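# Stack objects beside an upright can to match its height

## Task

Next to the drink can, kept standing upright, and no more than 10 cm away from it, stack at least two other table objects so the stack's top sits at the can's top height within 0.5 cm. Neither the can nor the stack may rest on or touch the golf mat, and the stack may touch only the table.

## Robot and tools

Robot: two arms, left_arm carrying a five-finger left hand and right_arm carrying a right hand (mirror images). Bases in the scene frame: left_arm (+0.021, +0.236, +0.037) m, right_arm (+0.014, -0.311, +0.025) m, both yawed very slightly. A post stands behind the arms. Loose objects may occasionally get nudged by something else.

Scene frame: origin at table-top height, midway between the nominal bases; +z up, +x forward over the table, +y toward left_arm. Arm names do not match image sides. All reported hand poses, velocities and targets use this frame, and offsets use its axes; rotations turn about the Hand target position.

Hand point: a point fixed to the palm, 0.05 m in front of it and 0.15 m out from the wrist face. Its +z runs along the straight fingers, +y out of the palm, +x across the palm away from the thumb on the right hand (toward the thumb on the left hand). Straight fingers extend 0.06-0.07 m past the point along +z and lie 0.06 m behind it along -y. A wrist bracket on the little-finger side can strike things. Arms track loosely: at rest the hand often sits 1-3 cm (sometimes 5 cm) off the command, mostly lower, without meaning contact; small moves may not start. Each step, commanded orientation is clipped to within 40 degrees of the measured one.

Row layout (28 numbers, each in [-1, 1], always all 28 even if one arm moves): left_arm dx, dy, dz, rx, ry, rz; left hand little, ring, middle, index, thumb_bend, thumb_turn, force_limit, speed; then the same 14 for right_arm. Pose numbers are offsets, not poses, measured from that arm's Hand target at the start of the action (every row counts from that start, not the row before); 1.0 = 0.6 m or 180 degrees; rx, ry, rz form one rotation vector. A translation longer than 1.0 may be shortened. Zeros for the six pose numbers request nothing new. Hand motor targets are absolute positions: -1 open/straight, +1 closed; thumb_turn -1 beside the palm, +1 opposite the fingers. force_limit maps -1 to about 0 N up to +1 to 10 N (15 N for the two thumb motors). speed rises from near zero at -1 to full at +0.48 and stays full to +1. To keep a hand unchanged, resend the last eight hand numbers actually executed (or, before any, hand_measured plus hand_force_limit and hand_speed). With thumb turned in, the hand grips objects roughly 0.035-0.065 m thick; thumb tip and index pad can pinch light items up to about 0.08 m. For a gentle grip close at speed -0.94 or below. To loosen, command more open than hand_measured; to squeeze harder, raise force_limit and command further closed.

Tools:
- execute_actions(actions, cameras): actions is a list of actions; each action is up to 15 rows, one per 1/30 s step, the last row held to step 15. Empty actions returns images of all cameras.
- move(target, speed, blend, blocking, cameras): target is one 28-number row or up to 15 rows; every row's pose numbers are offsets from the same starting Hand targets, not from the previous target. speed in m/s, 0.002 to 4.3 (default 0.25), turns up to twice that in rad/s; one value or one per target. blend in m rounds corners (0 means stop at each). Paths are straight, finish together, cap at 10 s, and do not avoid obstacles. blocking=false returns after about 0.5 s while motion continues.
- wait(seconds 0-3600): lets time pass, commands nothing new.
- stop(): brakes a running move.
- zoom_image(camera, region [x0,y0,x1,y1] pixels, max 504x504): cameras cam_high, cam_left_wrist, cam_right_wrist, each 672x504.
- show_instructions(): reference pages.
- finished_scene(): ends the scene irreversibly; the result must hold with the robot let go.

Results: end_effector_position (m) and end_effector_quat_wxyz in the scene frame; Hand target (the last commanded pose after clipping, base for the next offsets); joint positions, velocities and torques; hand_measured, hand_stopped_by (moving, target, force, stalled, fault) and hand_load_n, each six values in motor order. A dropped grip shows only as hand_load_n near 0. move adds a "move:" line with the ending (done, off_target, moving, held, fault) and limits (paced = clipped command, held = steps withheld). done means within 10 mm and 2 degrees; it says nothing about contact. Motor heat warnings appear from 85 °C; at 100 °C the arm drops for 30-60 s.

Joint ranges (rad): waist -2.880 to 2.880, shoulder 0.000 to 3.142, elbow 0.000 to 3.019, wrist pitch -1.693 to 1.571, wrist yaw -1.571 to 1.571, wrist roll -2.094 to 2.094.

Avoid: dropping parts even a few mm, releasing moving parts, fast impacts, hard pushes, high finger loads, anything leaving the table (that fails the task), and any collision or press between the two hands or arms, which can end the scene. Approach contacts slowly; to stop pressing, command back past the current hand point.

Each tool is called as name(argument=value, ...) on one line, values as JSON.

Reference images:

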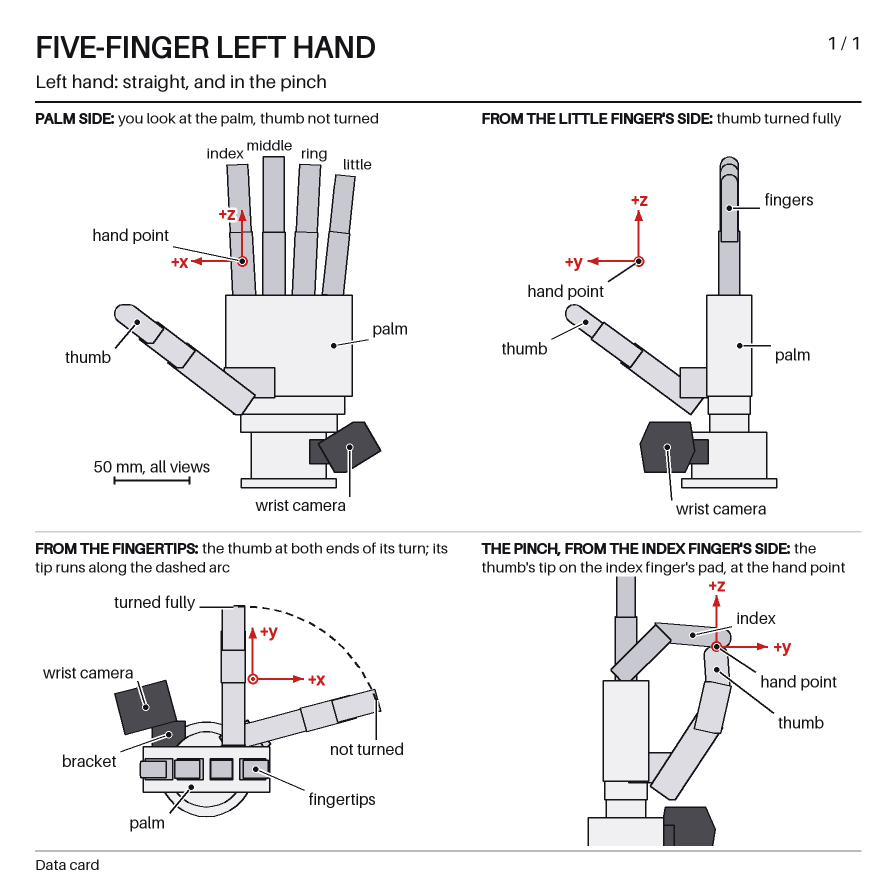

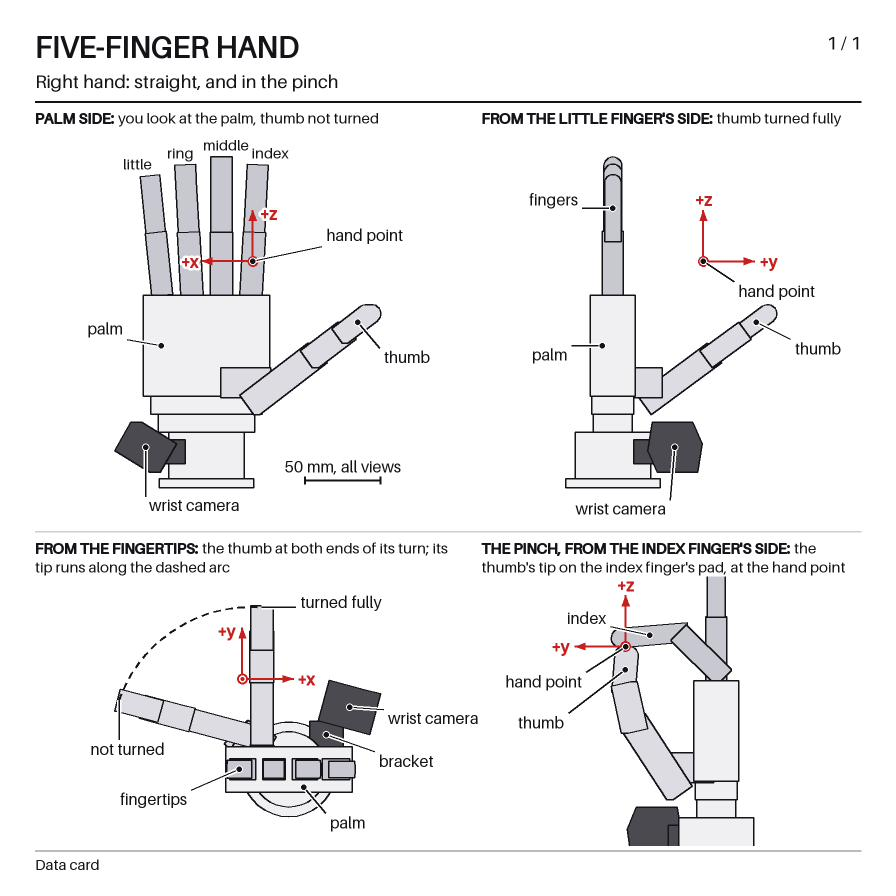

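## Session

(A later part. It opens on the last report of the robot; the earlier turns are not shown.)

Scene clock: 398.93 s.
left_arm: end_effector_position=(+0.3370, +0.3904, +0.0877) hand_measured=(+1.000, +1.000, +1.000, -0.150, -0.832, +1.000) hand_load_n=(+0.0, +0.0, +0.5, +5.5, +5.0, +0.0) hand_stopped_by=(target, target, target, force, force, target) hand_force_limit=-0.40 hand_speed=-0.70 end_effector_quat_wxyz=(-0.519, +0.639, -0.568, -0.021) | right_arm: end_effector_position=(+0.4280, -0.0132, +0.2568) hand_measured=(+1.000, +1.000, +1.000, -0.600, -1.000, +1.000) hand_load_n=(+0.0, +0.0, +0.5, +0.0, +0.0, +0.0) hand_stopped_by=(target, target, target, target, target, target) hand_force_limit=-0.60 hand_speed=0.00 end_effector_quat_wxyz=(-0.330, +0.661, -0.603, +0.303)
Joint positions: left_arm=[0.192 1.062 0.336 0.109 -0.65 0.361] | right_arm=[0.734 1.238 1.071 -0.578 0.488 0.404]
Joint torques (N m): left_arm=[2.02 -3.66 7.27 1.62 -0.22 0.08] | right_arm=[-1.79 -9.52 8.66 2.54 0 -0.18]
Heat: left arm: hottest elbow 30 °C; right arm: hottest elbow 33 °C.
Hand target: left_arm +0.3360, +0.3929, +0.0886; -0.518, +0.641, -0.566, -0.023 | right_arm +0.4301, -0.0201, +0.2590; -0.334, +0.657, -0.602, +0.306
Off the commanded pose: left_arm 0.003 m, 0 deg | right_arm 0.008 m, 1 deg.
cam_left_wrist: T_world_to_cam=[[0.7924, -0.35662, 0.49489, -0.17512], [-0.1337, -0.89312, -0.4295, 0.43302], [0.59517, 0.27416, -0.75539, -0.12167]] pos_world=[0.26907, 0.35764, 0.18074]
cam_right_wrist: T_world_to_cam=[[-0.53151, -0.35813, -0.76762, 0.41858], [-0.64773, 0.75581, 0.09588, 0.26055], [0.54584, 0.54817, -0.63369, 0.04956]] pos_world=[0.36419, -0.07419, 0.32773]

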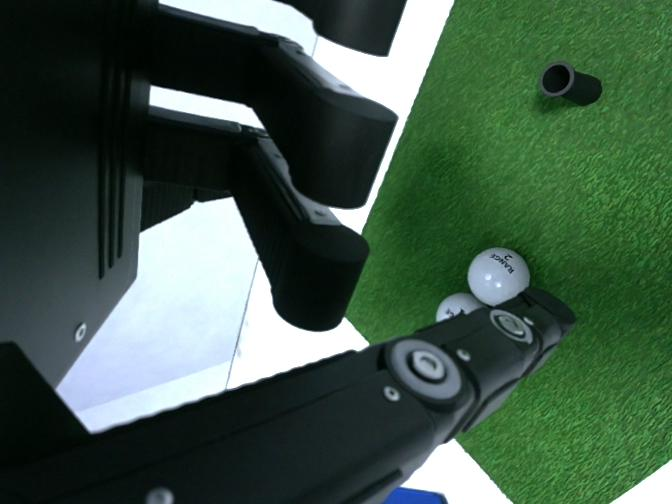

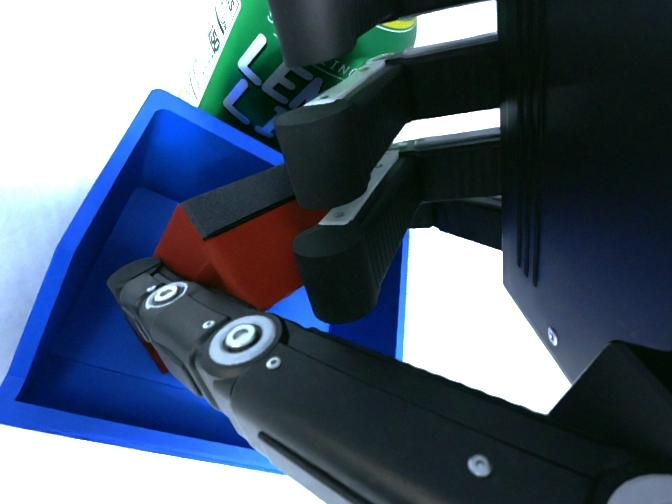

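execute_actions(actions=[[[0,0,0,0,0,0,1,1,-1,-0.12,-0.66,1,-0.4,-0.3, 0,0,0,0,0,0,1,1,1,-0.6,-1,1,-0.6,0]],[[0,0,0,0,0,0,1,1,-1,-0.12,-0.66,1,-0.4,-0.3, 0,0,0,0,0,0,1,1,1,-0.6,-1,1,-0.6,0]]], cameras=["cam_high","cam_right_wrist"])

Scene clock: 402.37 s.
left_arm: end_effector_position=(+0.3374, +0.3909, +0.0914) hand_measured=(+1.000, +1.000, +0.662, -0.150, -0.832, +1.000) hand_load_n=(+0.0, +0.0, -17.0, +9.0, +1.5, +0.0) hand_stopped_by=(target, target, moving, force, force, target) hand_force_limit=-0.40 hand_speed=-0.30 end_effector_quat_wxyz=(-0.523, +0.638, -0.565, -0.019) | right_arm: end_effector_position=(+0.4280, -0.0132, +0.2568) hand_measured=(+1.000, +1.000, +1.000, -0.600, -1.000, +1.000) hand_load_n=(+0.0, +0.0, +0.0, +0.0, +0.0, +0.0) hand_stopped_by=(target, target, target, target, target, target) hand_force_limit=-0.60 hand_speed=0.00 end_effector_quat_wxyz=(-0.330, +0.661, -0.603, +0.303)
Joint positions: left_arm=[0.192 1.051 0.336 0.109 -0.652 0.364] | right_arm=[0.734 1.238 1.071 -0.578 0.488 0.404]
Joint torques (N m): left_arm=[1.9 -2.61 7.34 1.61 -0.12 0.05] | right_arm=[-1.73 -9.52 8.66 2.54 0.01 -0.17]
Heat: left arm: hottest elbow 30 °C; right arm: hottest elbow 33 °C.
Hand target: left_arm +0.3359, +0.3930, +0.0886; -0.518, +0.641, -0.566, -0.023 | right_arm +0.4301, -0.0201, +0.2590; -0.334, +0.657, -0.602, +0.306
Off the commanded pose: left_arm 0.004 m, 1 deg | right_arm 0.008 m, 1 deg.
cam_right_wrist: T_world_to_cam=[[-0.53151, -0.35813, -0.76762, 0.41858], [-0.64773, 0.75581, 0.09588, 0.26055], [0.54584, 0.54817, -0.63369, 0.04956]] pos_world=[0.36419, -0.07419, 0.32773]

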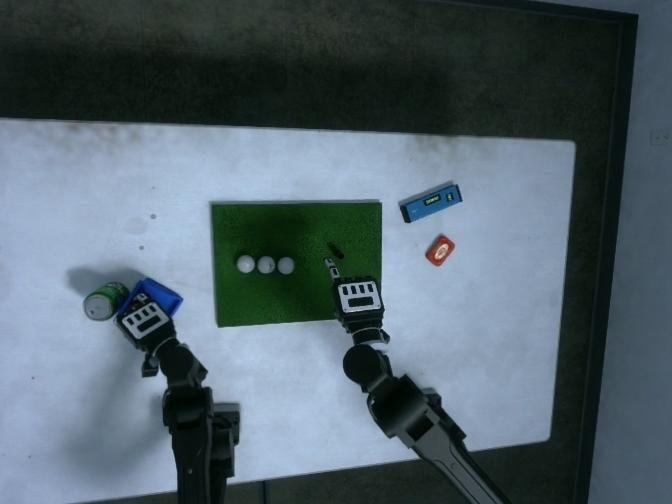

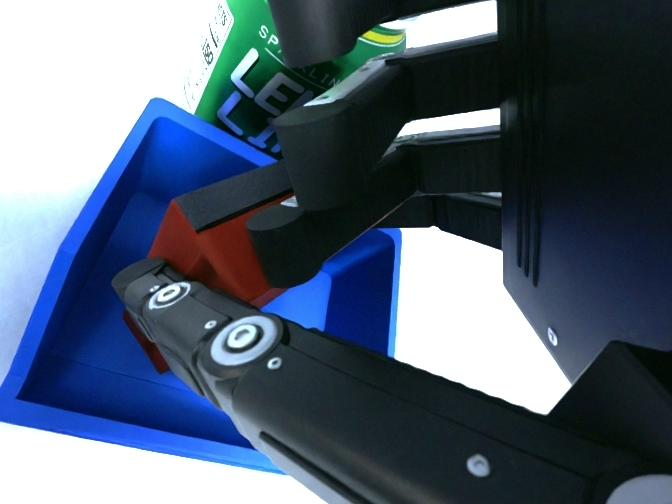

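execute_actions(actions=[[[0,0,0,0,0,0,1,1,0.95,-0.12,-0.66,1,-0.4,-0.3, 0,0,0,0,0,0,1,1,1,-0.6,-1,1,-0.6,0]],[[0,0,0,0,0,0,1,1,0.95,-0.12,-0.66,1,-0.4,-0.3, 0,0,0,0,0,0,1,1,1,-0.6,-1,1,-0.6,0]]], cameras=["cam_left_wrist","cam_right_wrist"])

zoom_image(camera="cam_right_wrist", region=[0, 70, 420, 450])

Scene clock: 404.33 s.
left_arm: end_effector_position=(+0.3377, +0.3906, +0.0912) hand_measured=(+1.000, +1.000, +0.950, -0.150, -0.832, +1.000) hand_load_n=(+0.0, +0.0, +0.0, +6.0, +4.0, +0.0) hand_stopped_by=(target, target, target, force, force, target) hand_force_limit=-0.40 hand_speed=-0.30 end_effector_quat_wxyz=(-0.522, +0.638, -0.566, -0.019) | right_arm: end_effector_position=(+0.4280, -0.0132, +0.2568) hand_measured=(+1.000, +1.000, +1.000, -0.600, -1.000, +1.000) hand_load_n=(+0.0, +0.0, +0.0, +0.0, +0.0, +0.0) hand_stopped_by=(target, target, target, target, target, target) hand_force_limit=-0.60 hand_speed=0.00 end_effector_quat_wxyz=(-0.330, +0.661, -0.603, +0.303)
Joint positions: left_arm=[0.192 1.051 0.336 0.109 -0.65 0.364] | right_arm=[0.734 1.238 1.071 -0.578 0.488 0.404]
Joint torques (N m): left_arm=[1.96 -2.61 7.34 1.61 -0.22 0.05] | right_arm=[-1.79 -9.58 8.65 2.52 0.01 -0.18]
Heat: left arm: hottest elbow 30 °C; right arm: hottest elbow 33 °C.
Hand target: left_arm +0.3359, +0.3930, +0.0886; -0.518, +0.641, -0.566, -0.023 | right_arm +0.4301, -0.0201, +0.2590; -0.334, +0.657, -0.602, +0.306
Off the commanded pose: left_arm 0.004 m, 1 deg | right_arm 0.008 m, 1 deg.
cam_left_wrist: T_world_to_cam=[[0.78746, -0.35935, 0.50076, -0.17522], [-0.13113, -0.89153, -0.43357, 0.43373], [0.60225, 0.27575, -0.74917, -0.12303]] pos_world=[0.26895, 0.35764, 0.18362]
cam_right_wrist: T_world_to_cam=[[-0.53151, -0.35813, -0.76762, 0.41858], [-0.64773, 0.75581, 0.09588, 0.26055], [0.54584, 0.54817, -0.63369, 0.04956]] pos_world=[0.36419, -0.07419, 0.32773]

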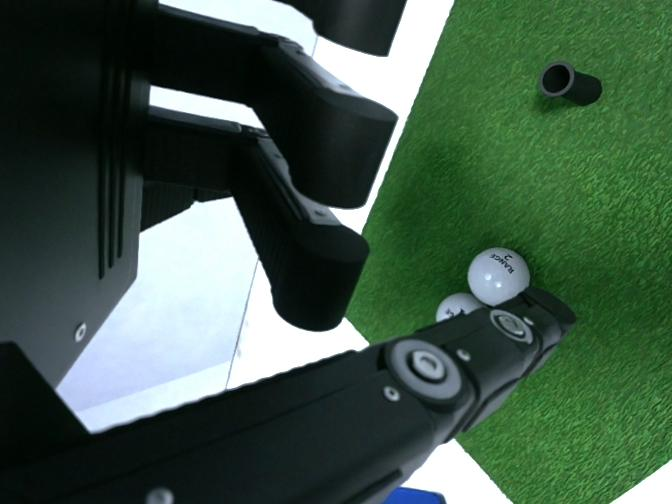

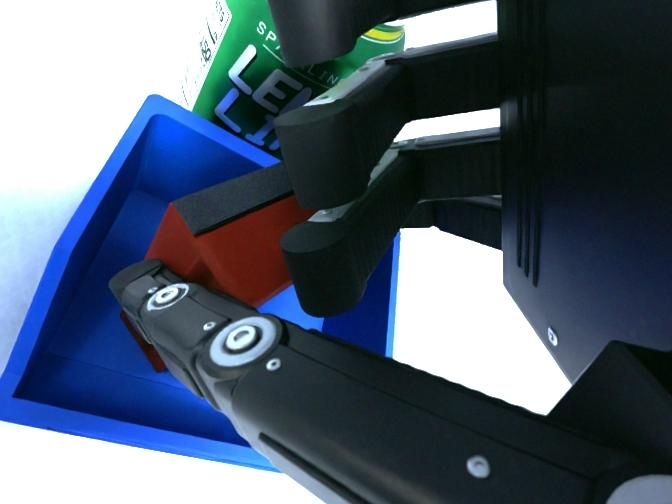

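Scaled by 1.200.

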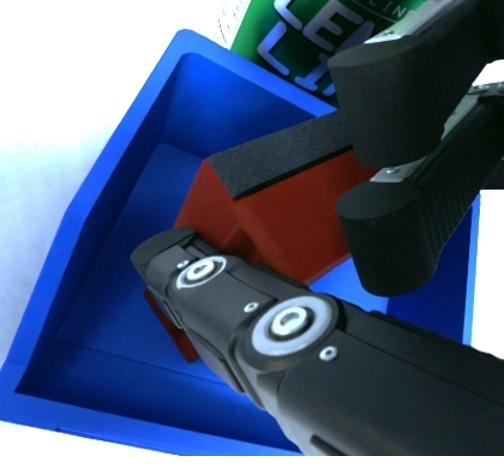

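move(target=[-0.007,0.0133,0.012,-0.035,-0.0175,0,1,1,0.95,-0.12,-0.66,1,-0.4,-0.3, 0,0,0,0,0,0,1,1,1,-0.6,-1,1,-0.6,0], speed=0.04, cameras=["cam_left_wrist","cam_right_wrist"])

zoom_image(camera="cam_right_wrist", region=[0, 70, 420, 450])

Scene clock: 407.50 s.
left_arm: end_effector_position=(+0.3332, +0.3956, +0.0923) hand_measured=(+1.000, +1.000, +0.950, -0.150, -0.832, +1.000) hand_load_n=(+0.0, +0.0, +0.0, +6.0, +4.5, +0.0) hand_stopped_by=(target, target, target, force, force, target) hand_force_limit=-0.40 hand_speed=-0.30 end_effector_quat_wxyz=(-0.498, +0.661, -0.560, +0.028) | right_arm: end_effector_position=(+0.4280, -0.0132, +0.2568) hand_measured=(+1.000, +1.000, +1.000, -0.600, -1.000, +1.000) hand_load_n=(+0.0, +0.0, +0.0, +0.0, +0.0, +0.0) hand_stopped_by=(target, target, target, target, target, target) hand_force_limit=-0.60 hand_speed=0.00 end_effector_quat_wxyz=(-0.330, +0.661, -0.603, +0.303)
Joint positions: left_arm=[0.293 0.985 0.336 0.044 -0.492 0.331] | right_arm=[0.734 1.238 1.071 -0.578 0.488 0.404]
Joint torques (N m): left_arm=[2.84 -3.49 8.27 1.2 -0.11 0] | right_arm=[-1.79 -9.52 8.66 2.52 0 -0.18]
Heat: left arm: hottest elbow 30 °C; right arm: hottest elbow 33 °C.
Hand target: left_arm +0.3318, +0.4009, +0.0957; -0.498, +0.669, -0.552, +0.026 | right_arm +0.4301, -0.0201, +0.2590; -0.334, +0.657, -0.602, +0.306
Off the commanded pose: left_arm 0.007 m, 1 deg | right_arm 0.008 m, 1 deg.
move: done
cam_left_wrist: T_world_to_cam=[[0.76214, -0.31195, 0.56729, -0.18683], [-0.12802, -0.93157, -0.34028, 0.44422], [0.63462, 0.18672, -0.74993, -0.09645]] pos_world=[0.26047, 0.37355, 0.18481]
cam_right_wrist: T_world_to_cam=[[-0.53151, -0.35813, -0.76762, 0.41858], [-0.64773, 0.75581, 0.09588, 0.26055], [0.54584, 0.54817, -0.63369, 0.04956]] pos_world=[0.36419, -0.07419, 0.32773]

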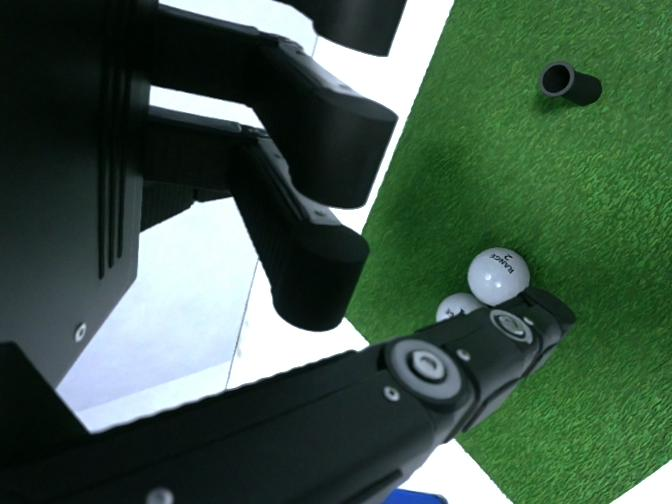

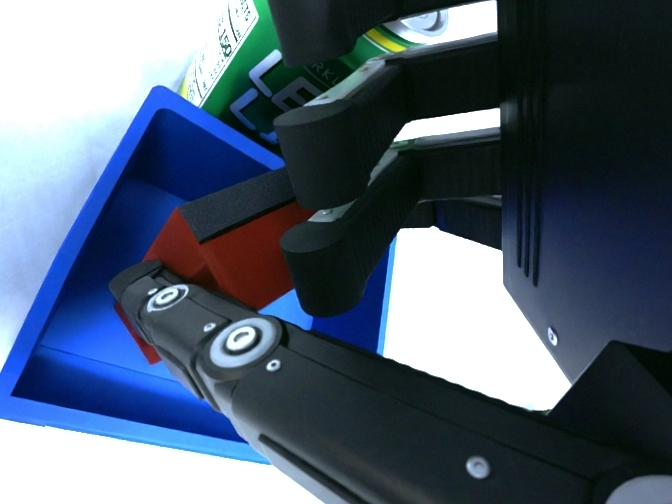

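Scaled by 1.200.

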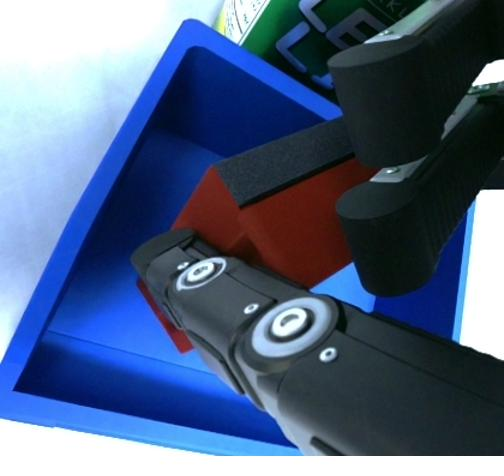

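move(target=[-0.0036,0.0075,-0.011,-0.02,-0.01,0,1,1,0.95,-0.12,-0.66,1,-0.4,-0.3, 0,0,0,0,0,0,1,1,1,-0.6,-1,1,-0.6,0], speed=0.04, cameras=["cam_left_wrist","cam_right_wrist"])

zoom_image(camera="cam_right_wrist", region=[0, 70, 420, 450])

Scene clock: 409.67 s.
left_arm: end_effector_position=(+0.3323, +0.4033, +0.0920) hand_measured=(+1.000, +1.000, +0.950, -0.150, -0.834, +1.000) hand_load_n=(+0.0, +0.0, +0.0, +4.0, +6.0, -2.0) hand_stopped_by=(target, target, target, force, force, target) hand_force_limit=-0.40 hand_speed=-0.30 end_effector_quat_wxyz=(-0.489, +0.674, -0.551, +0.051) | right_arm: end_effector_position=(+0.4280, -0.0132, +0.2568) hand_measured=(+1.000, +1.000, +1.000, -0.600, -1.000, +1.000) hand_load_n=(+0.0, +0.0, +0.5, +0.0, +0.0, +0.0) hand_stopped_by=(target, target, target, target, target, target) hand_force_limit=-0.60 hand_speed=0.00 end_effector_quat_wxyz=(-0.330, +0.661, -0.603, +0.303)
Joint positions: left_arm=[0.363 0.974 0.336 0.043 -0.404 0.321] | right_arm=[0.734 1.238 1.071 -0.578 0.488 0.404]
Joint torques (N m): left_arm=[2.55 -2.67 7.46 1.76 0.21 -0.11] | right_arm=[-1.73 -9.52 8.66 2.54 0 -0.18]
Heat: left arm: hottest elbow 30 °C; right arm: hottest elbow 33 °C.
Hand target: left_arm +0.3297, +0.4054, +0.0892; -0.485, +0.683, -0.543, +0.054 | right_arm +0.4301, -0.0201, +0.2590; -0.334, +0.657, -0.602, +0.306
Off the commanded pose: left_arm 0.004 m, 2 deg | right_arm 0.008 m, 1 deg.
move: done
cam_left_wrist: T_world_to_cam=[[0.74587, -0.28084, 0.60399, -0.19403], [-0.11696, -0.9479, -0.29631, 0.45004], [0.65574, 0.15037, -0.73986, -0.09079]] pos_world=[0.25689, 0.38576, 0.18337]
cam_right_wrist: T_world_to_cam=[[-0.53151, -0.35813, -0.76762, 0.41858], [-0.64773, 0.75581, 0.09588, 0.26055], [0.54584, 0.54817, -0.63369, 0.04956]] pos_world=[0.36419, -0.07419, 0.32773]

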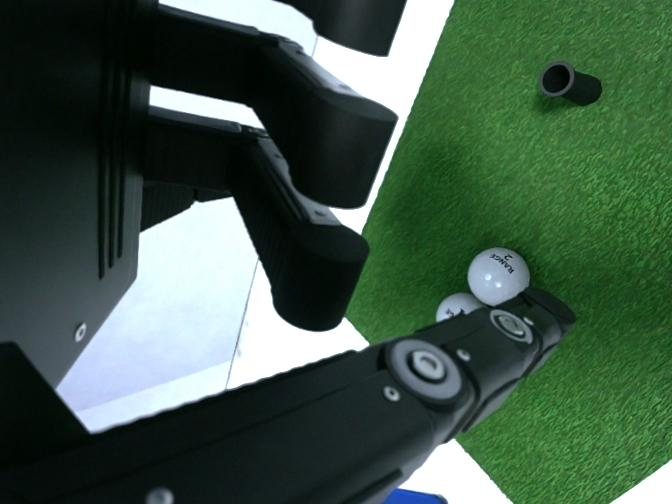

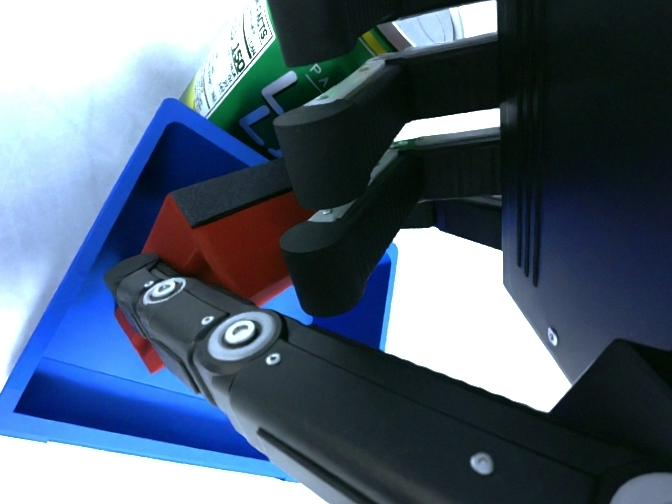

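Scaled by 1.200.

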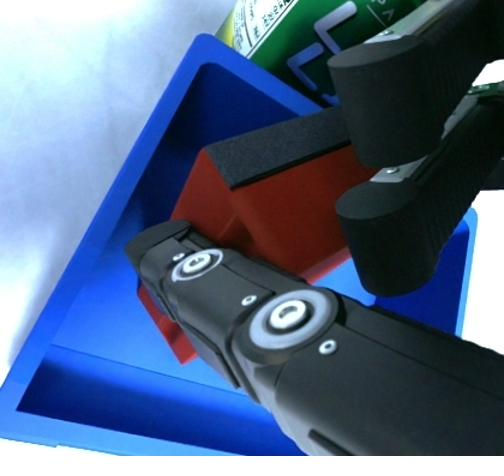

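execute_actions(actions=[[[0.002,-0.002,0.004,0,0,0,1,1,0.95,-0.45,-1,1,-0.4,-0.5, 0,0,0,0,0,0,1,1,1,-0.6,-1,1,-0.6,0],[0.002,-0.002,0.008,0,0,0,1,1,0.95,-0.45,-1,1,-0.4,-0.5, 0,0,0,0,0,0,1,1,1,-0.6,-1,1,-0.6,0],[0.002,-0.002,0.012,0,0,0,1,1,0.95,-0.45,-1,1,-0.4,-0.5, 0,0,0,0,0,0,1,1,1,-0.6,-1,1,-0.6,0],[0.002,-0.002,0.016,0,0,0,1,1,0.95,-0.45,-1,1,-0.4,-0.5, 0,0,0,0,0,0,1,1,1,-0.6,-1,1,-0.6,0],[0.002,-0.002,0.02,0,0,0,1,1,0.95,-0.45,-1,1,-0.4,-0.5, 0,0,0,0,0,0,1,1,1,-0.6,-1,1,-0.6,0],[0.002,-0.002,0.025,0,0,0,1,1,0.95,-0.45,-1,1,-0.4,-0.5, 0,0,0,0,0,0,1,1,1,-0.6,-1,1,-0.6,0],[0.002,-0.002,0.03,0,0,0,1,1,0.95,-0.45,-1,1,-0.4,-0.5, 0,0,0,0,0,0,1,1,1,-0.6,-1,1,-0.6,0]]], cameras=["cam_left_wrist","cam_right_wrist"])

Scene clock: 412.53 s.
left_arm: end_effector_position=(+0.3200, +0.3985, +0.0906) hand_measured=(+1.000, +1.000, +0.950, -0.450, -1.000, +1.000) hand_load_n=(+0.0, +0.0, +0.0, +0.0, +0.0, +0.5) hand_stopped_by=(target, target, target, target, target, target) hand_force_limit=-0.40 hand_speed=-0.50 end_effector_quat_wxyz=(-0.474, +0.681, -0.557, +0.044) | right_arm: end_effector_position=(+0.4280, -0.0132, +0.2568) hand_measured=(+1.000, +1.000, +1.000, -0.600, -1.000, +1.000) hand_load_n=(+0.0, +0.0, +0.0, +0.0, +0.0, +0.0) hand_stopped_by=(target, target, target, target, target, target) hand_force_limit=-0.60 hand_speed=0.00 end_effector_quat_wxyz=(-0.330, +0.661, -0.603, +0.303)
Joint positions: left_arm=[0.363 0.934 0.336 -0.039 -0.403 0.31] | right_arm=[0.734 1.238 1.071 -0.578 0.488 0.404]
Joint torques (N m): left_arm=[2.14 -3.25 10.25 1.57 -0.03 -0.04] | right_arm=[-1.79 -9.52 8.66 2.54 0 -0.18]
Heat: left arm: hottest elbow 30 °C; right arm: hottest elbow 33 °C.
Hand target: left_arm +0.3309, +0.4041, +0.1071; -0.485, +0.683, -0.543, +0.053 | right_arm +0.4301, -0.0201, +0.2590; -0.334, +0.657, -0.602, +0.306
Off the commanded pose: left_arm 0.021 m, 2 deg | right_arm 0.008 m, 1 deg.
cam_left_wrist: T_world_to_cam=[[0.76658, -0.2648, 0.58501, -0.19672], [-0.12109, -0.95429, -0.27326, 0.44549], [0.63062, 0.13864, -0.7636, -0.06821]] pos_world=[0.24776, 0.38249, 0.18474]
cam_right_wrist: T_world_to_cam=[[-0.53151, -0.35813, -0.76762, 0.41858], [-0.64773, 0.75581, 0.09588, 0.26055], [0.54584, 0.54817, -0.63369, 0.04956]] pos_world=[0.36419, -0.07419, 0.32773]

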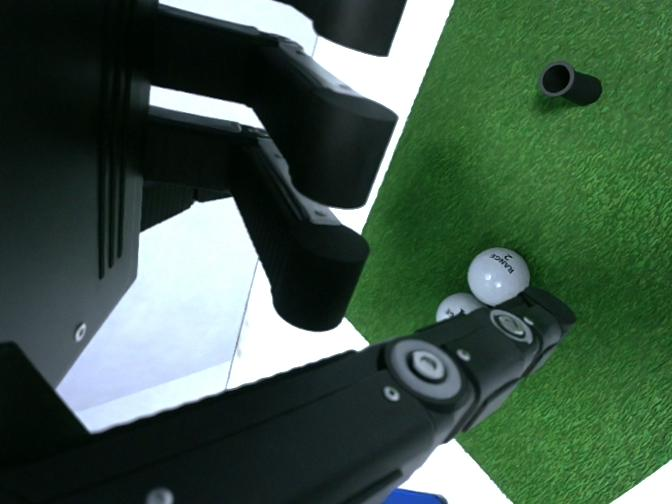

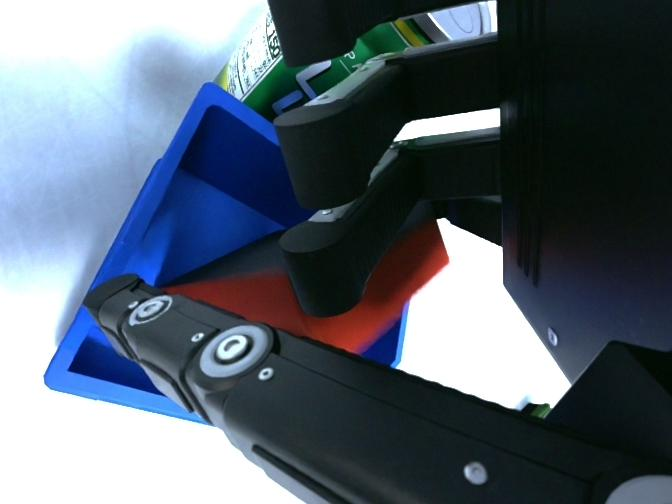

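move(target=[[-0.02,0.0,0.03,0,0,0,1,1,0.95,-0.6,-1,1,-0.4,-0.5, 0,0,0,0,0,0,1,1,1,-0.6,-1,1,-0.6,0],[-0.1,0.02,0.25,0,0,0,1,1,0.95,-0.6,-1,1,-0.4,-0.5, 0,0,0,0,0,0,1,1,1,-0.6,-1,1,-0.6,0]], speed=0.1, blend=0.01, cameras=["all"])

zoom_image(camera="cam_high", region=[70, 240, 210, 360])

Scene clock: 416.90 s.
left_arm: end_effector_position=(+0.2673, +0.4086, +0.2301) hand_measured=(+1.000, +1.000, +0.950, -0.600, -1.000, +1.000) hand_load_n=(+0.0, +0.0, +0.0, +0.0, +0.0, +0.5) hand_stopped_by=(target, target, target, target, target, target) hand_force_limit=-0.40 hand_speed=-0.50 end_effector_quat_wxyz=(-0.467, +0.688, -0.553, +0.050) | right_arm: end_effector_position=(+0.4280, -0.0132, +0.2568) hand_measured=(+1.000, +1.000, +1.000, -0.600, -1.000, +1.000) hand_load_n=(+0.0, +0.0, +0.5, +0.0, +0.0, +0.0) hand_stopped_by=(target, target, target, target, target, target) hand_force_limit=-0.60 hand_speed=0.00 end_effector_quat_wxyz=(-0.330, +0.661, -0.603, +0.303)
Joint positions: left_arm=[0.519 0.573 0.593 -0.639 -0.269 0.384] | right_arm=[0.734 1.238 1.071 -0.578 0.488 0.404]
Joint torques (N m): left_arm=[2.67 -0.03 13.03 1.65 0.05 0.14] | right_arm=[-1.85 -9.58 8.65 2.52 0 -0.17]
Heat: left arm: hottest elbow 31 °C; right arm: hottest elbow 33 °C.
Hand target: left_arm +0.2709, +0.4162, +0.2573; -0.485, +0.683, -0.543, +0.053 | right_arm +0.4301, -0.0201, +0.2590; -0.334, +0.657, -0.602, +0.306
Off the commanded pose: left_arm 0.028 m, 2 deg | right_arm 0.008 m, 1 deg.
move: off_target (left_arm)
cam_left_wrist: T_world_to_cam=[[0.76677, -0.24616, 0.59284, -0.24468], [-0.11395, -0.96108, -0.25168, 0.48273], [0.63172, 0.12542, -0.76498, 0.07562]] pos_world=[0.19485, 0.39423, 0.3244]
cam_right_wrist: T_world_to_cam=[[-0.53151, -0.35813, -0.76762, 0.41858], [-0.64773, 0.75581, 0.09588, 0.26055], [0.54584, 0.54817, -0.63369, 0.04956]] pos_world=[0.36419, -0.07419, 0.32773]

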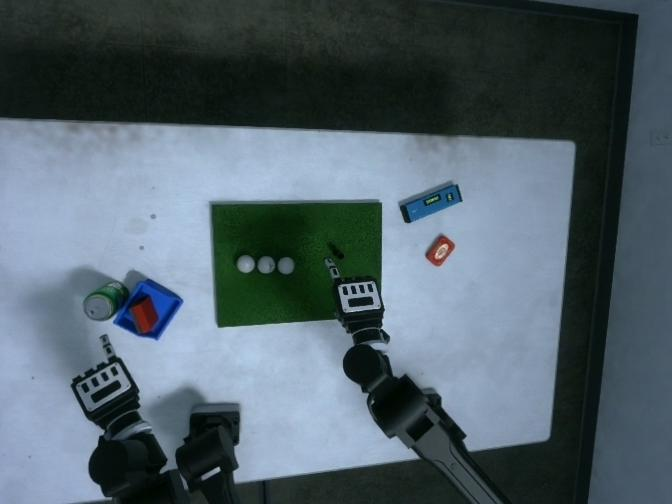

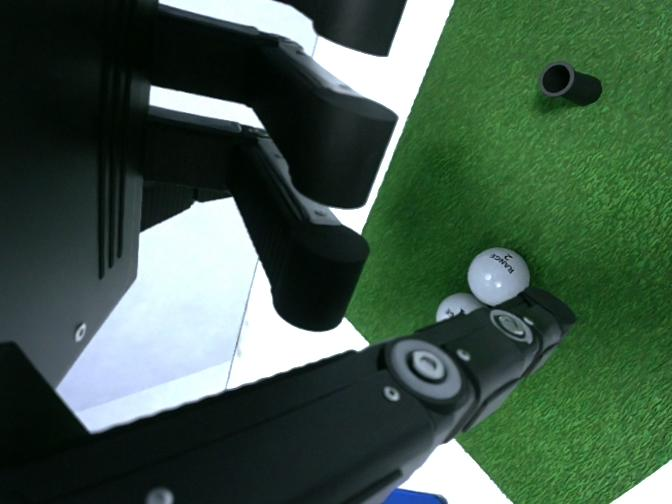

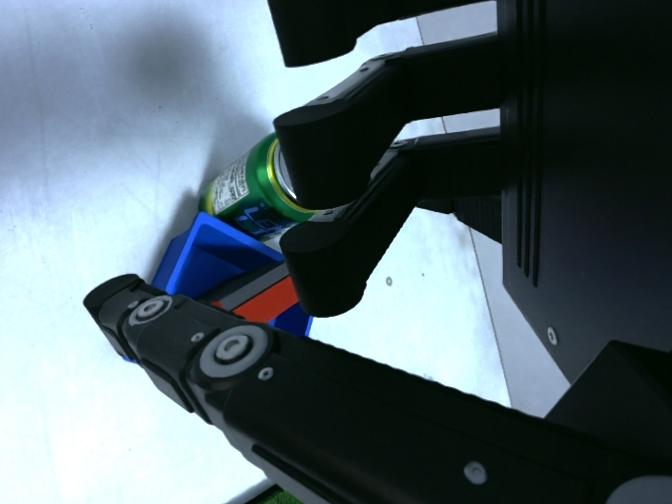

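Scaled by 3.600.

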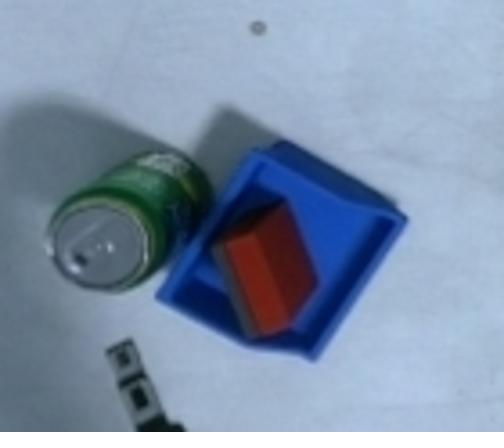

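zoom_image(camera="cam_high", region=[105, 270, 195, 350])

Scaled by 5.600.

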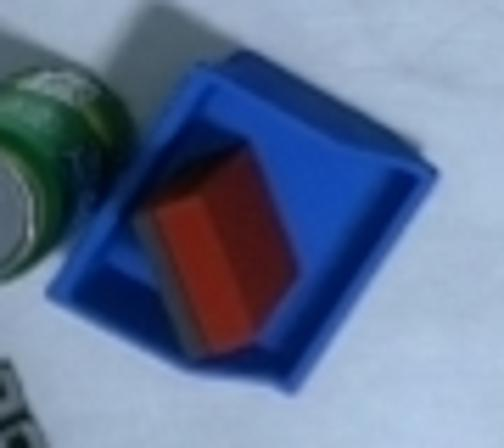

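move(target=[0.153,0.108,-0.03,-0.1477,-0.0354,-0.1474,1,1,-0.6,-0.6,-1,1,-0.4,-0.3, 0,0,0,0,0,0,1,1,1,-0.6,-1,1,-0.6,0], speed=0.15, cameras=["all"])

zoom_image(camera="cam_high", region=[70, 240, 210, 360])

Scene clock: 426.37 s.
left_arm: end_effector_position=(+0.3570, +0.4645, +0.2194) hand_measured=(+1.000, +1.000, -0.600, -0.600, -1.000, +1.000) hand_load_n=(+0.0, +0.0, +0.0, +0.0, +0.0, +0.5) hand_stopped_by=(target, target, target, target, target, target) hand_force_limit=-0.40 hand_speed=-0.30 end_effector_quat_wxyz=(-0.301, +0.638, -0.630, +0.326) | right_arm: end_effector_position=(+0.4280, -0.0132, +0.2568) hand_measured=(+1.000, +1.000, +1.000, -0.600, -1.000, +1.000) hand_load_n=(+0.0, +0.0, +0.0, +0.0, +0.0, +0.0) hand_stopped_by=(target, target, target, target, target, target) hand_force_limit=-0.60 hand_speed=0.00 end_effector_quat_wxyz=(-0.330, +0.661, -0.603, +0.303)
Joint positions: left_arm=[0.943 1.15 0.888 -0.637 0.684 0.626] | right_arm=[0.734 1.238 1.071 -0.578 0.488 0.404]
Joint torques (N m): left_arm=[2.55 -6.59 12.42 1.16 0.66 0.12] | right_arm=[-1.73 -9.52 8.66 2.55 0.01 -0.18]
Heat: left arm: hottest elbow 32 °C; right arm: hottest elbow 32 °C.
Hand target: left_arm +0.3627, +0.4809, +0.2392; -0.320, +0.630, -0.630, +0.322 | right_arm +0.4301, -0.0201, +0.2590; -0.334, +0.657, -0.602, +0.306
Off the commanded pose: left_arm 0.026 m, 2 deg | right_arm 0.008 m, 1 deg.
move: off_target (left_arm)
cam_left_wrist: T_world_to_cam=[[0.56816, -0.202, 0.79774, -0.288], [-0.52273, -0.8373, 0.16028, 0.54201], [0.63557, -0.50806, -0.58131, 0.25628]] pos_world=[0.28407, 0.52586, 0.29185]
cam_right_wrist: T_world_to_cam=[[-0.53151, -0.35813, -0.76762, 0.41858], [-0.64773, 0.75581, 0.09588, 0.26055], [0.54584, 0.54817, -0.63369, 0.04956]] pos_world=[0.36419, -0.07419, 0.32773]

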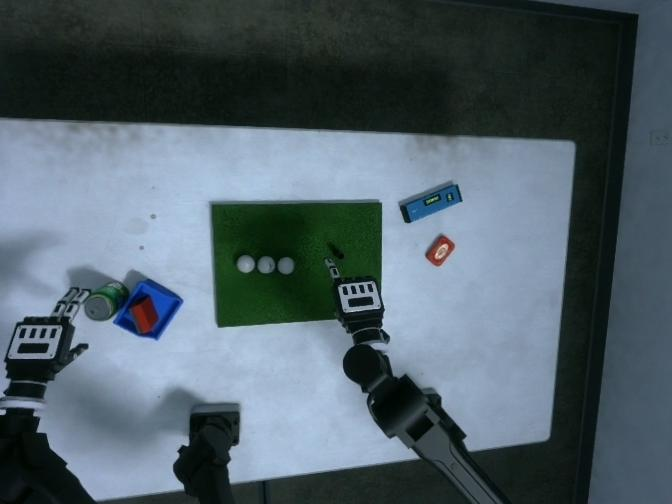

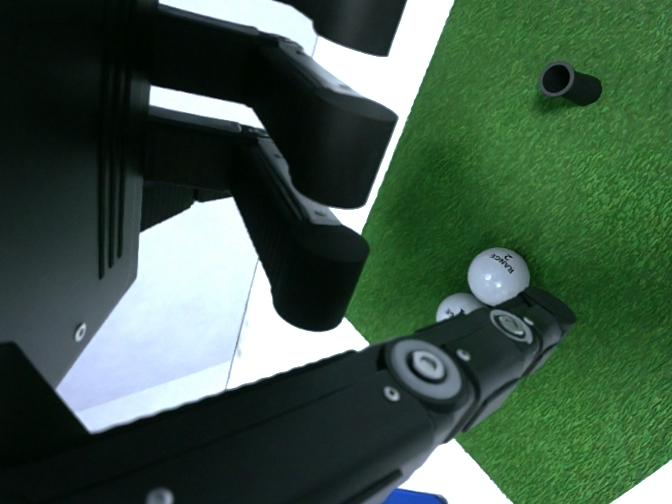

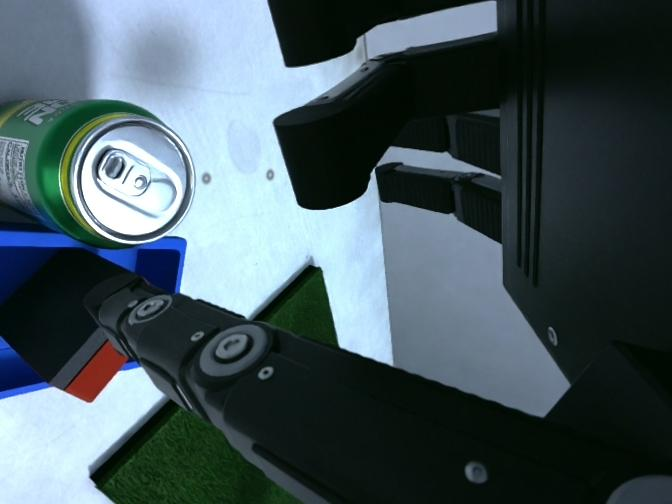

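Scaled by 3.600.

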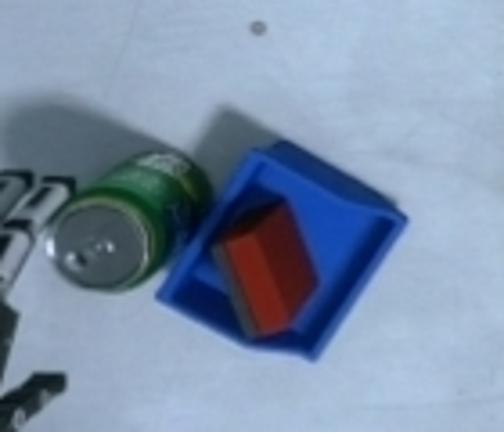

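move(target=[0,0,0,0,0,0,1,1,-0.6,-0.6,-1,1,-0.4,-0.3, 0.2765,-0.528,-0.148,0,0,0.083,1,1,-0.6,-0.6,-1,1,-0.6,0], speed=0.2, cameras=["all"])

Scene clock: 433.53 s.
left_arm: end_effector_position=(+0.3570, +0.4645, +0.2195) hand_measured=(+1.000, +1.000, -0.600, -0.600, -1.000, +1.000) hand_load_n=(+0.0, +0.0, +0.0, +0.0, +0.0, +0.0) hand_stopped_by=(target, target, target, target, target, target) hand_force_limit=-0.40 hand_speed=-0.30 end_effector_quat_wxyz=(-0.301, +0.637, -0.630, +0.326) | right_arm: end_effector_position=(+0.5741, -0.3314, +0.1514) hand_measured=(+1.000, +1.000, -0.600, -0.600, -1.000, +1.000) hand_load_n=(+0.0, +0.0, +0.0, +0.0, +0.0, +0.0) hand_stopped_by=(target, target, target, target, target, target) hand_force_limit=-0.60 hand_speed=0.00 end_effector_quat_wxyz=(-0.364, +0.730, -0.525, +0.243)
Joint positions: left_arm=[0.943 1.15 0.888 -0.637 0.684 0.627] | right_arm=[-0.174 1.531 1.075 -0.289 -0.427 -0.331]
Joint torques (N m): left_arm=[2.49 -6.59 12.42 1.17 0.66 0.12] | right_arm=[-0.79 -10.52 13.22 1.84 -0.48 -0.16]
Heat: left arm: hottest elbow 34 °C; right arm: hottest elbow 33 °C.
Hand target: left_arm +0.3627, +0.4809, +0.2392; -0.320, +0.630, -0.630, +0.322 | right_arm +0.5959, -0.3368, +0.1703; -0.371, +0.730, -0.512, +0.260
Off the commanded pose: left_arm 0.026 m, 2 deg | right_arm 0.029 m, 3 deg.
move: off_target (right_arm)
cam_left_wrist: T_world_to_cam=[[0.5679, -0.2024, 0.79782, -0.28782], [-0.5232, -0.83704, 0.16007, 0.54206], [0.63541, -0.50832, -0.58126, 0.25651]] pos_world=[0.28407, 0.52586, 0.29196]
cam_right_wrist: T_world_to_cam=[[-0.45198, -0.46193, -0.76311, 0.22065], [-0.80995, 0.57097, 0.13409, 0.63192], [0.37377, 0.67868, -0.6322, 0.21935]] pos_world=[0.52956, -0.40775, 0.22231]

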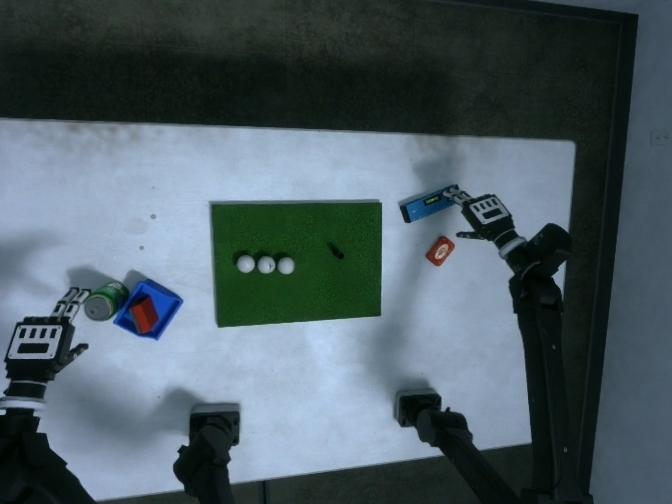

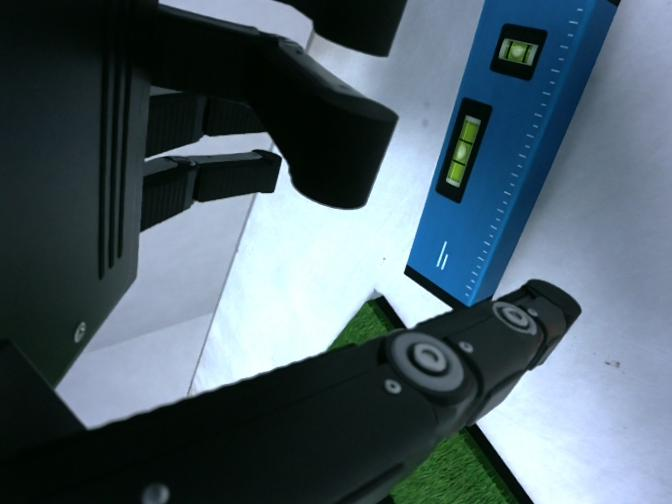

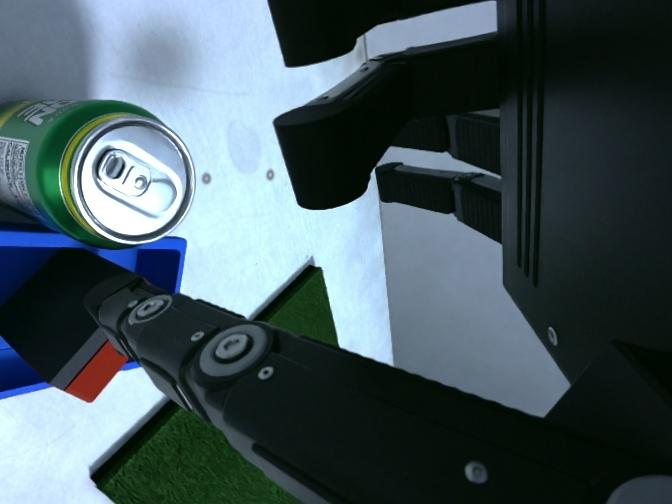

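move(target=[0,0,0,0,0,0,1,1,-0.6,-0.6,-1,1,-0.4,-0.3, 0.0405,0.0037,-0.114,0,0,0.044,1,1,-0.6,-0.6,-1,1,-0.6,0], speed=0.15, cameras=["cam_left_wrist","cam_right_wrist"])

Scene clock: 436.07 s.
left_arm: end_effector_position=(+0.3570, +0.4645, +0.2195) hand_measured=(+1.000, +1.000, -0.600, -0.600, -1.000, +1.000) hand_load_n=(+0.0, +0.0, +0.0, +0.0, +0.0, +0.0) hand_stopped_by=(target, target, target, target, target, target) hand_force_limit=-0.40 hand_speed=-0.30 end_effector_quat_wxyz=(-0.301, +0.637, -0.630, +0.326) | right_arm: end_effector_position=(+0.5954, -0.3235, +0.0831) hand_measured=(+1.000, +1.000, -0.600, -0.600, -1.000, +1.000) hand_load_n=(+0.0, +0.0, +0.0, +0.0, +0.0, +0.0) hand_stopped_by=(target, target, target, target, target, target) hand_force_limit=-0.60 hand_speed=0.00 end_effector_quat_wxyz=(-0.380, +0.767, -0.473, +0.207)
Joint positions: left_arm=[0.943 1.15 0.888 -0.637 0.684 0.627] | right_arm=[-0.174 1.712 1.11 -0.211 -0.536 -0.442]
Joint torques (N m): left_arm=[2.61 -6.59 12.44 1.16 0.66 0.12] | right_arm=[-1.55 -13.1 11.88 2.37 -0.55 -0.14]
Motor temperatures (°C): left_arm=[22 24 35 24 22 26] | right_arm=[25 26 33 23 22 23]
Heat: left arm: hottest elbow 35 °C; right arm: hottest elbow 33 °C.
Hand target: left_arm +0.3627, +0.4809, +0.2392; -0.320, +0.630, -0.630, +0.322 | right_arm +0.6203, -0.3346, +0.1020; -0.388, +0.763, -0.460, +0.234
Off the commanded pose: left_arm 0.026 m, 2 deg | right_arm 0.033 m, 4 deg.
move: off_target (right_arm)
cam_left_wrist: T_world_to_cam=[[0.5679, -0.2024, 0.79782, -0.28782], [-0.5232, -0.83704, 0.16007, 0.54206], [0.63541, -0.50832, -0.58126, 0.25651]] pos_world=[0.28407, 0.52586, 0.29196]
cam_right_wrist: T_world_to_cam=[[-0.39137, -0.51679, -0.76141, 0.1277], [-0.8826, 0.44501, 0.15163, 0.65487], [0.26048, 0.73137, -0.63028, 0.24713]] pos_world=[0.56359, -0.40617, 0.1537]

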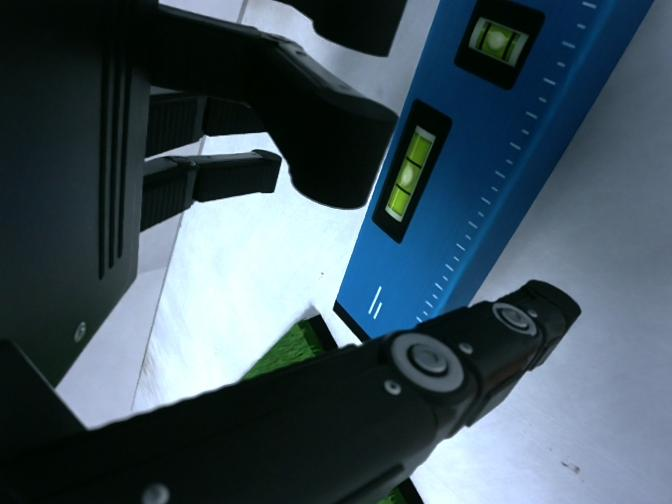

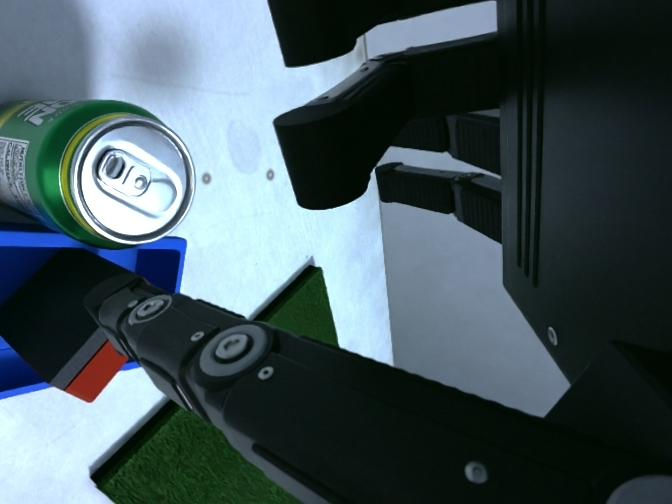

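zoom_image(camera="cam_left_wrist", region=[320, 0, 672, 420])

Scaled by 1.200.

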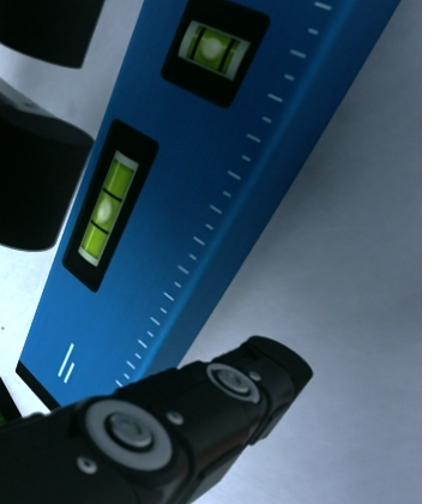

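move(target=[0,0,0,0,0,0,1,1,-0.6,-0.6,-1,1,-0.4,-0.3, 0.0125,-0.0127,-0.058,0,0,0,1,1,-0.6,-0.6,-1,1,-0.6,0], speed=0.1, cameras=["cam_left_wrist","cam_right_wrist"])

Scene clock: 438.90 s.
left_arm: end_effector_position=(+0.3570, +0.4645, +0.2195) hand_measured=(+1.000, +1.000, -0.600, -0.600, -1.000, +1.000) hand_load_n=(+0.0, +0.0, +0.0, +0.0, +0.0, +0.0) hand_stopped_by=(target, target, target, target, target, target) hand_force_limit=-0.40 hand_speed=-0.30 end_effector_quat_wxyz=(-0.301, +0.637, -0.630, +0.326) | right_arm: end_effector_position=(+0.6047, -0.3291, +0.0522) hand_measured=(+1.000, +1.000, -0.600, -0.600, -1.000, +1.000) hand_load_n=(+0.0, +0.0, +0.0, +0.0, +0.0, +0.0) hand_stopped_by=(target, target, target, target, target, target) hand_force_limit=-0.60 hand_speed=0.00 end_effector_quat_wxyz=(-0.382, +0.767, -0.471, +0.209)
Joint positions: left_arm=[0.943 1.15 0.888 -0.637 0.684 0.627] | right_arm=[-0.182 1.784 1.11 -0.138 -0.544 -0.452]
Joint torques (N m): left_arm=[2.55 -6.59 12.42 1.16 0.66 0.12] | right_arm=[-1.79 -13.04 11.1 2.4 -0.55 -0.16]
Heat: left arm: hottest elbow 35 °C; right arm: hottest elbow 34 °C.
Hand target: left_arm +0.3627, +0.4809, +0.2392; -0.320, +0.630, -0.630, +0.322 | right_arm +0.6278, -0.3424, +0.0673; -0.388, +0.763, -0.460, +0.234
Off the commanded pose: left_arm 0.026 m, 2 deg | right_arm 0.031 m, 3 deg.
move: off_target (right_arm)
cam_left_wrist: T_world_to_cam=[[0.5679, -0.2024, 0.79782, -0.28782], [-0.5232, -0.83704, 0.16007, 0.54206], [0.63541, -0.50832, -0.58126, 0.25651]] pos_world=[0.28407, 0.52586, 0.29196]
cam_right_wrist: T_world_to_cam=[[-0.38453, -0.51907, -0.76335, 0.10019], [-0.88523, 0.44182, 0.1455, 0.67114], [0.26174, 0.73169, -0.62939, 0.22859]] pos_world=[0.5728, -0.41177, 0.1227]

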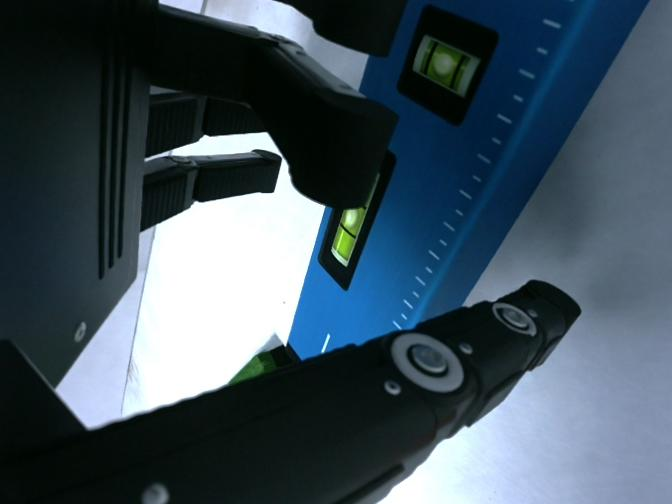

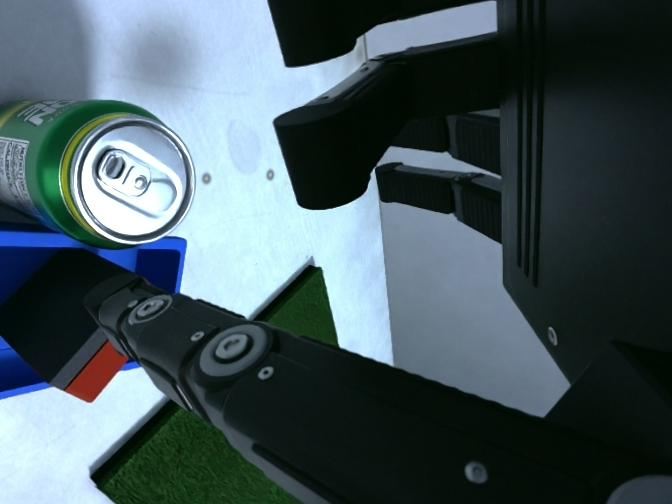

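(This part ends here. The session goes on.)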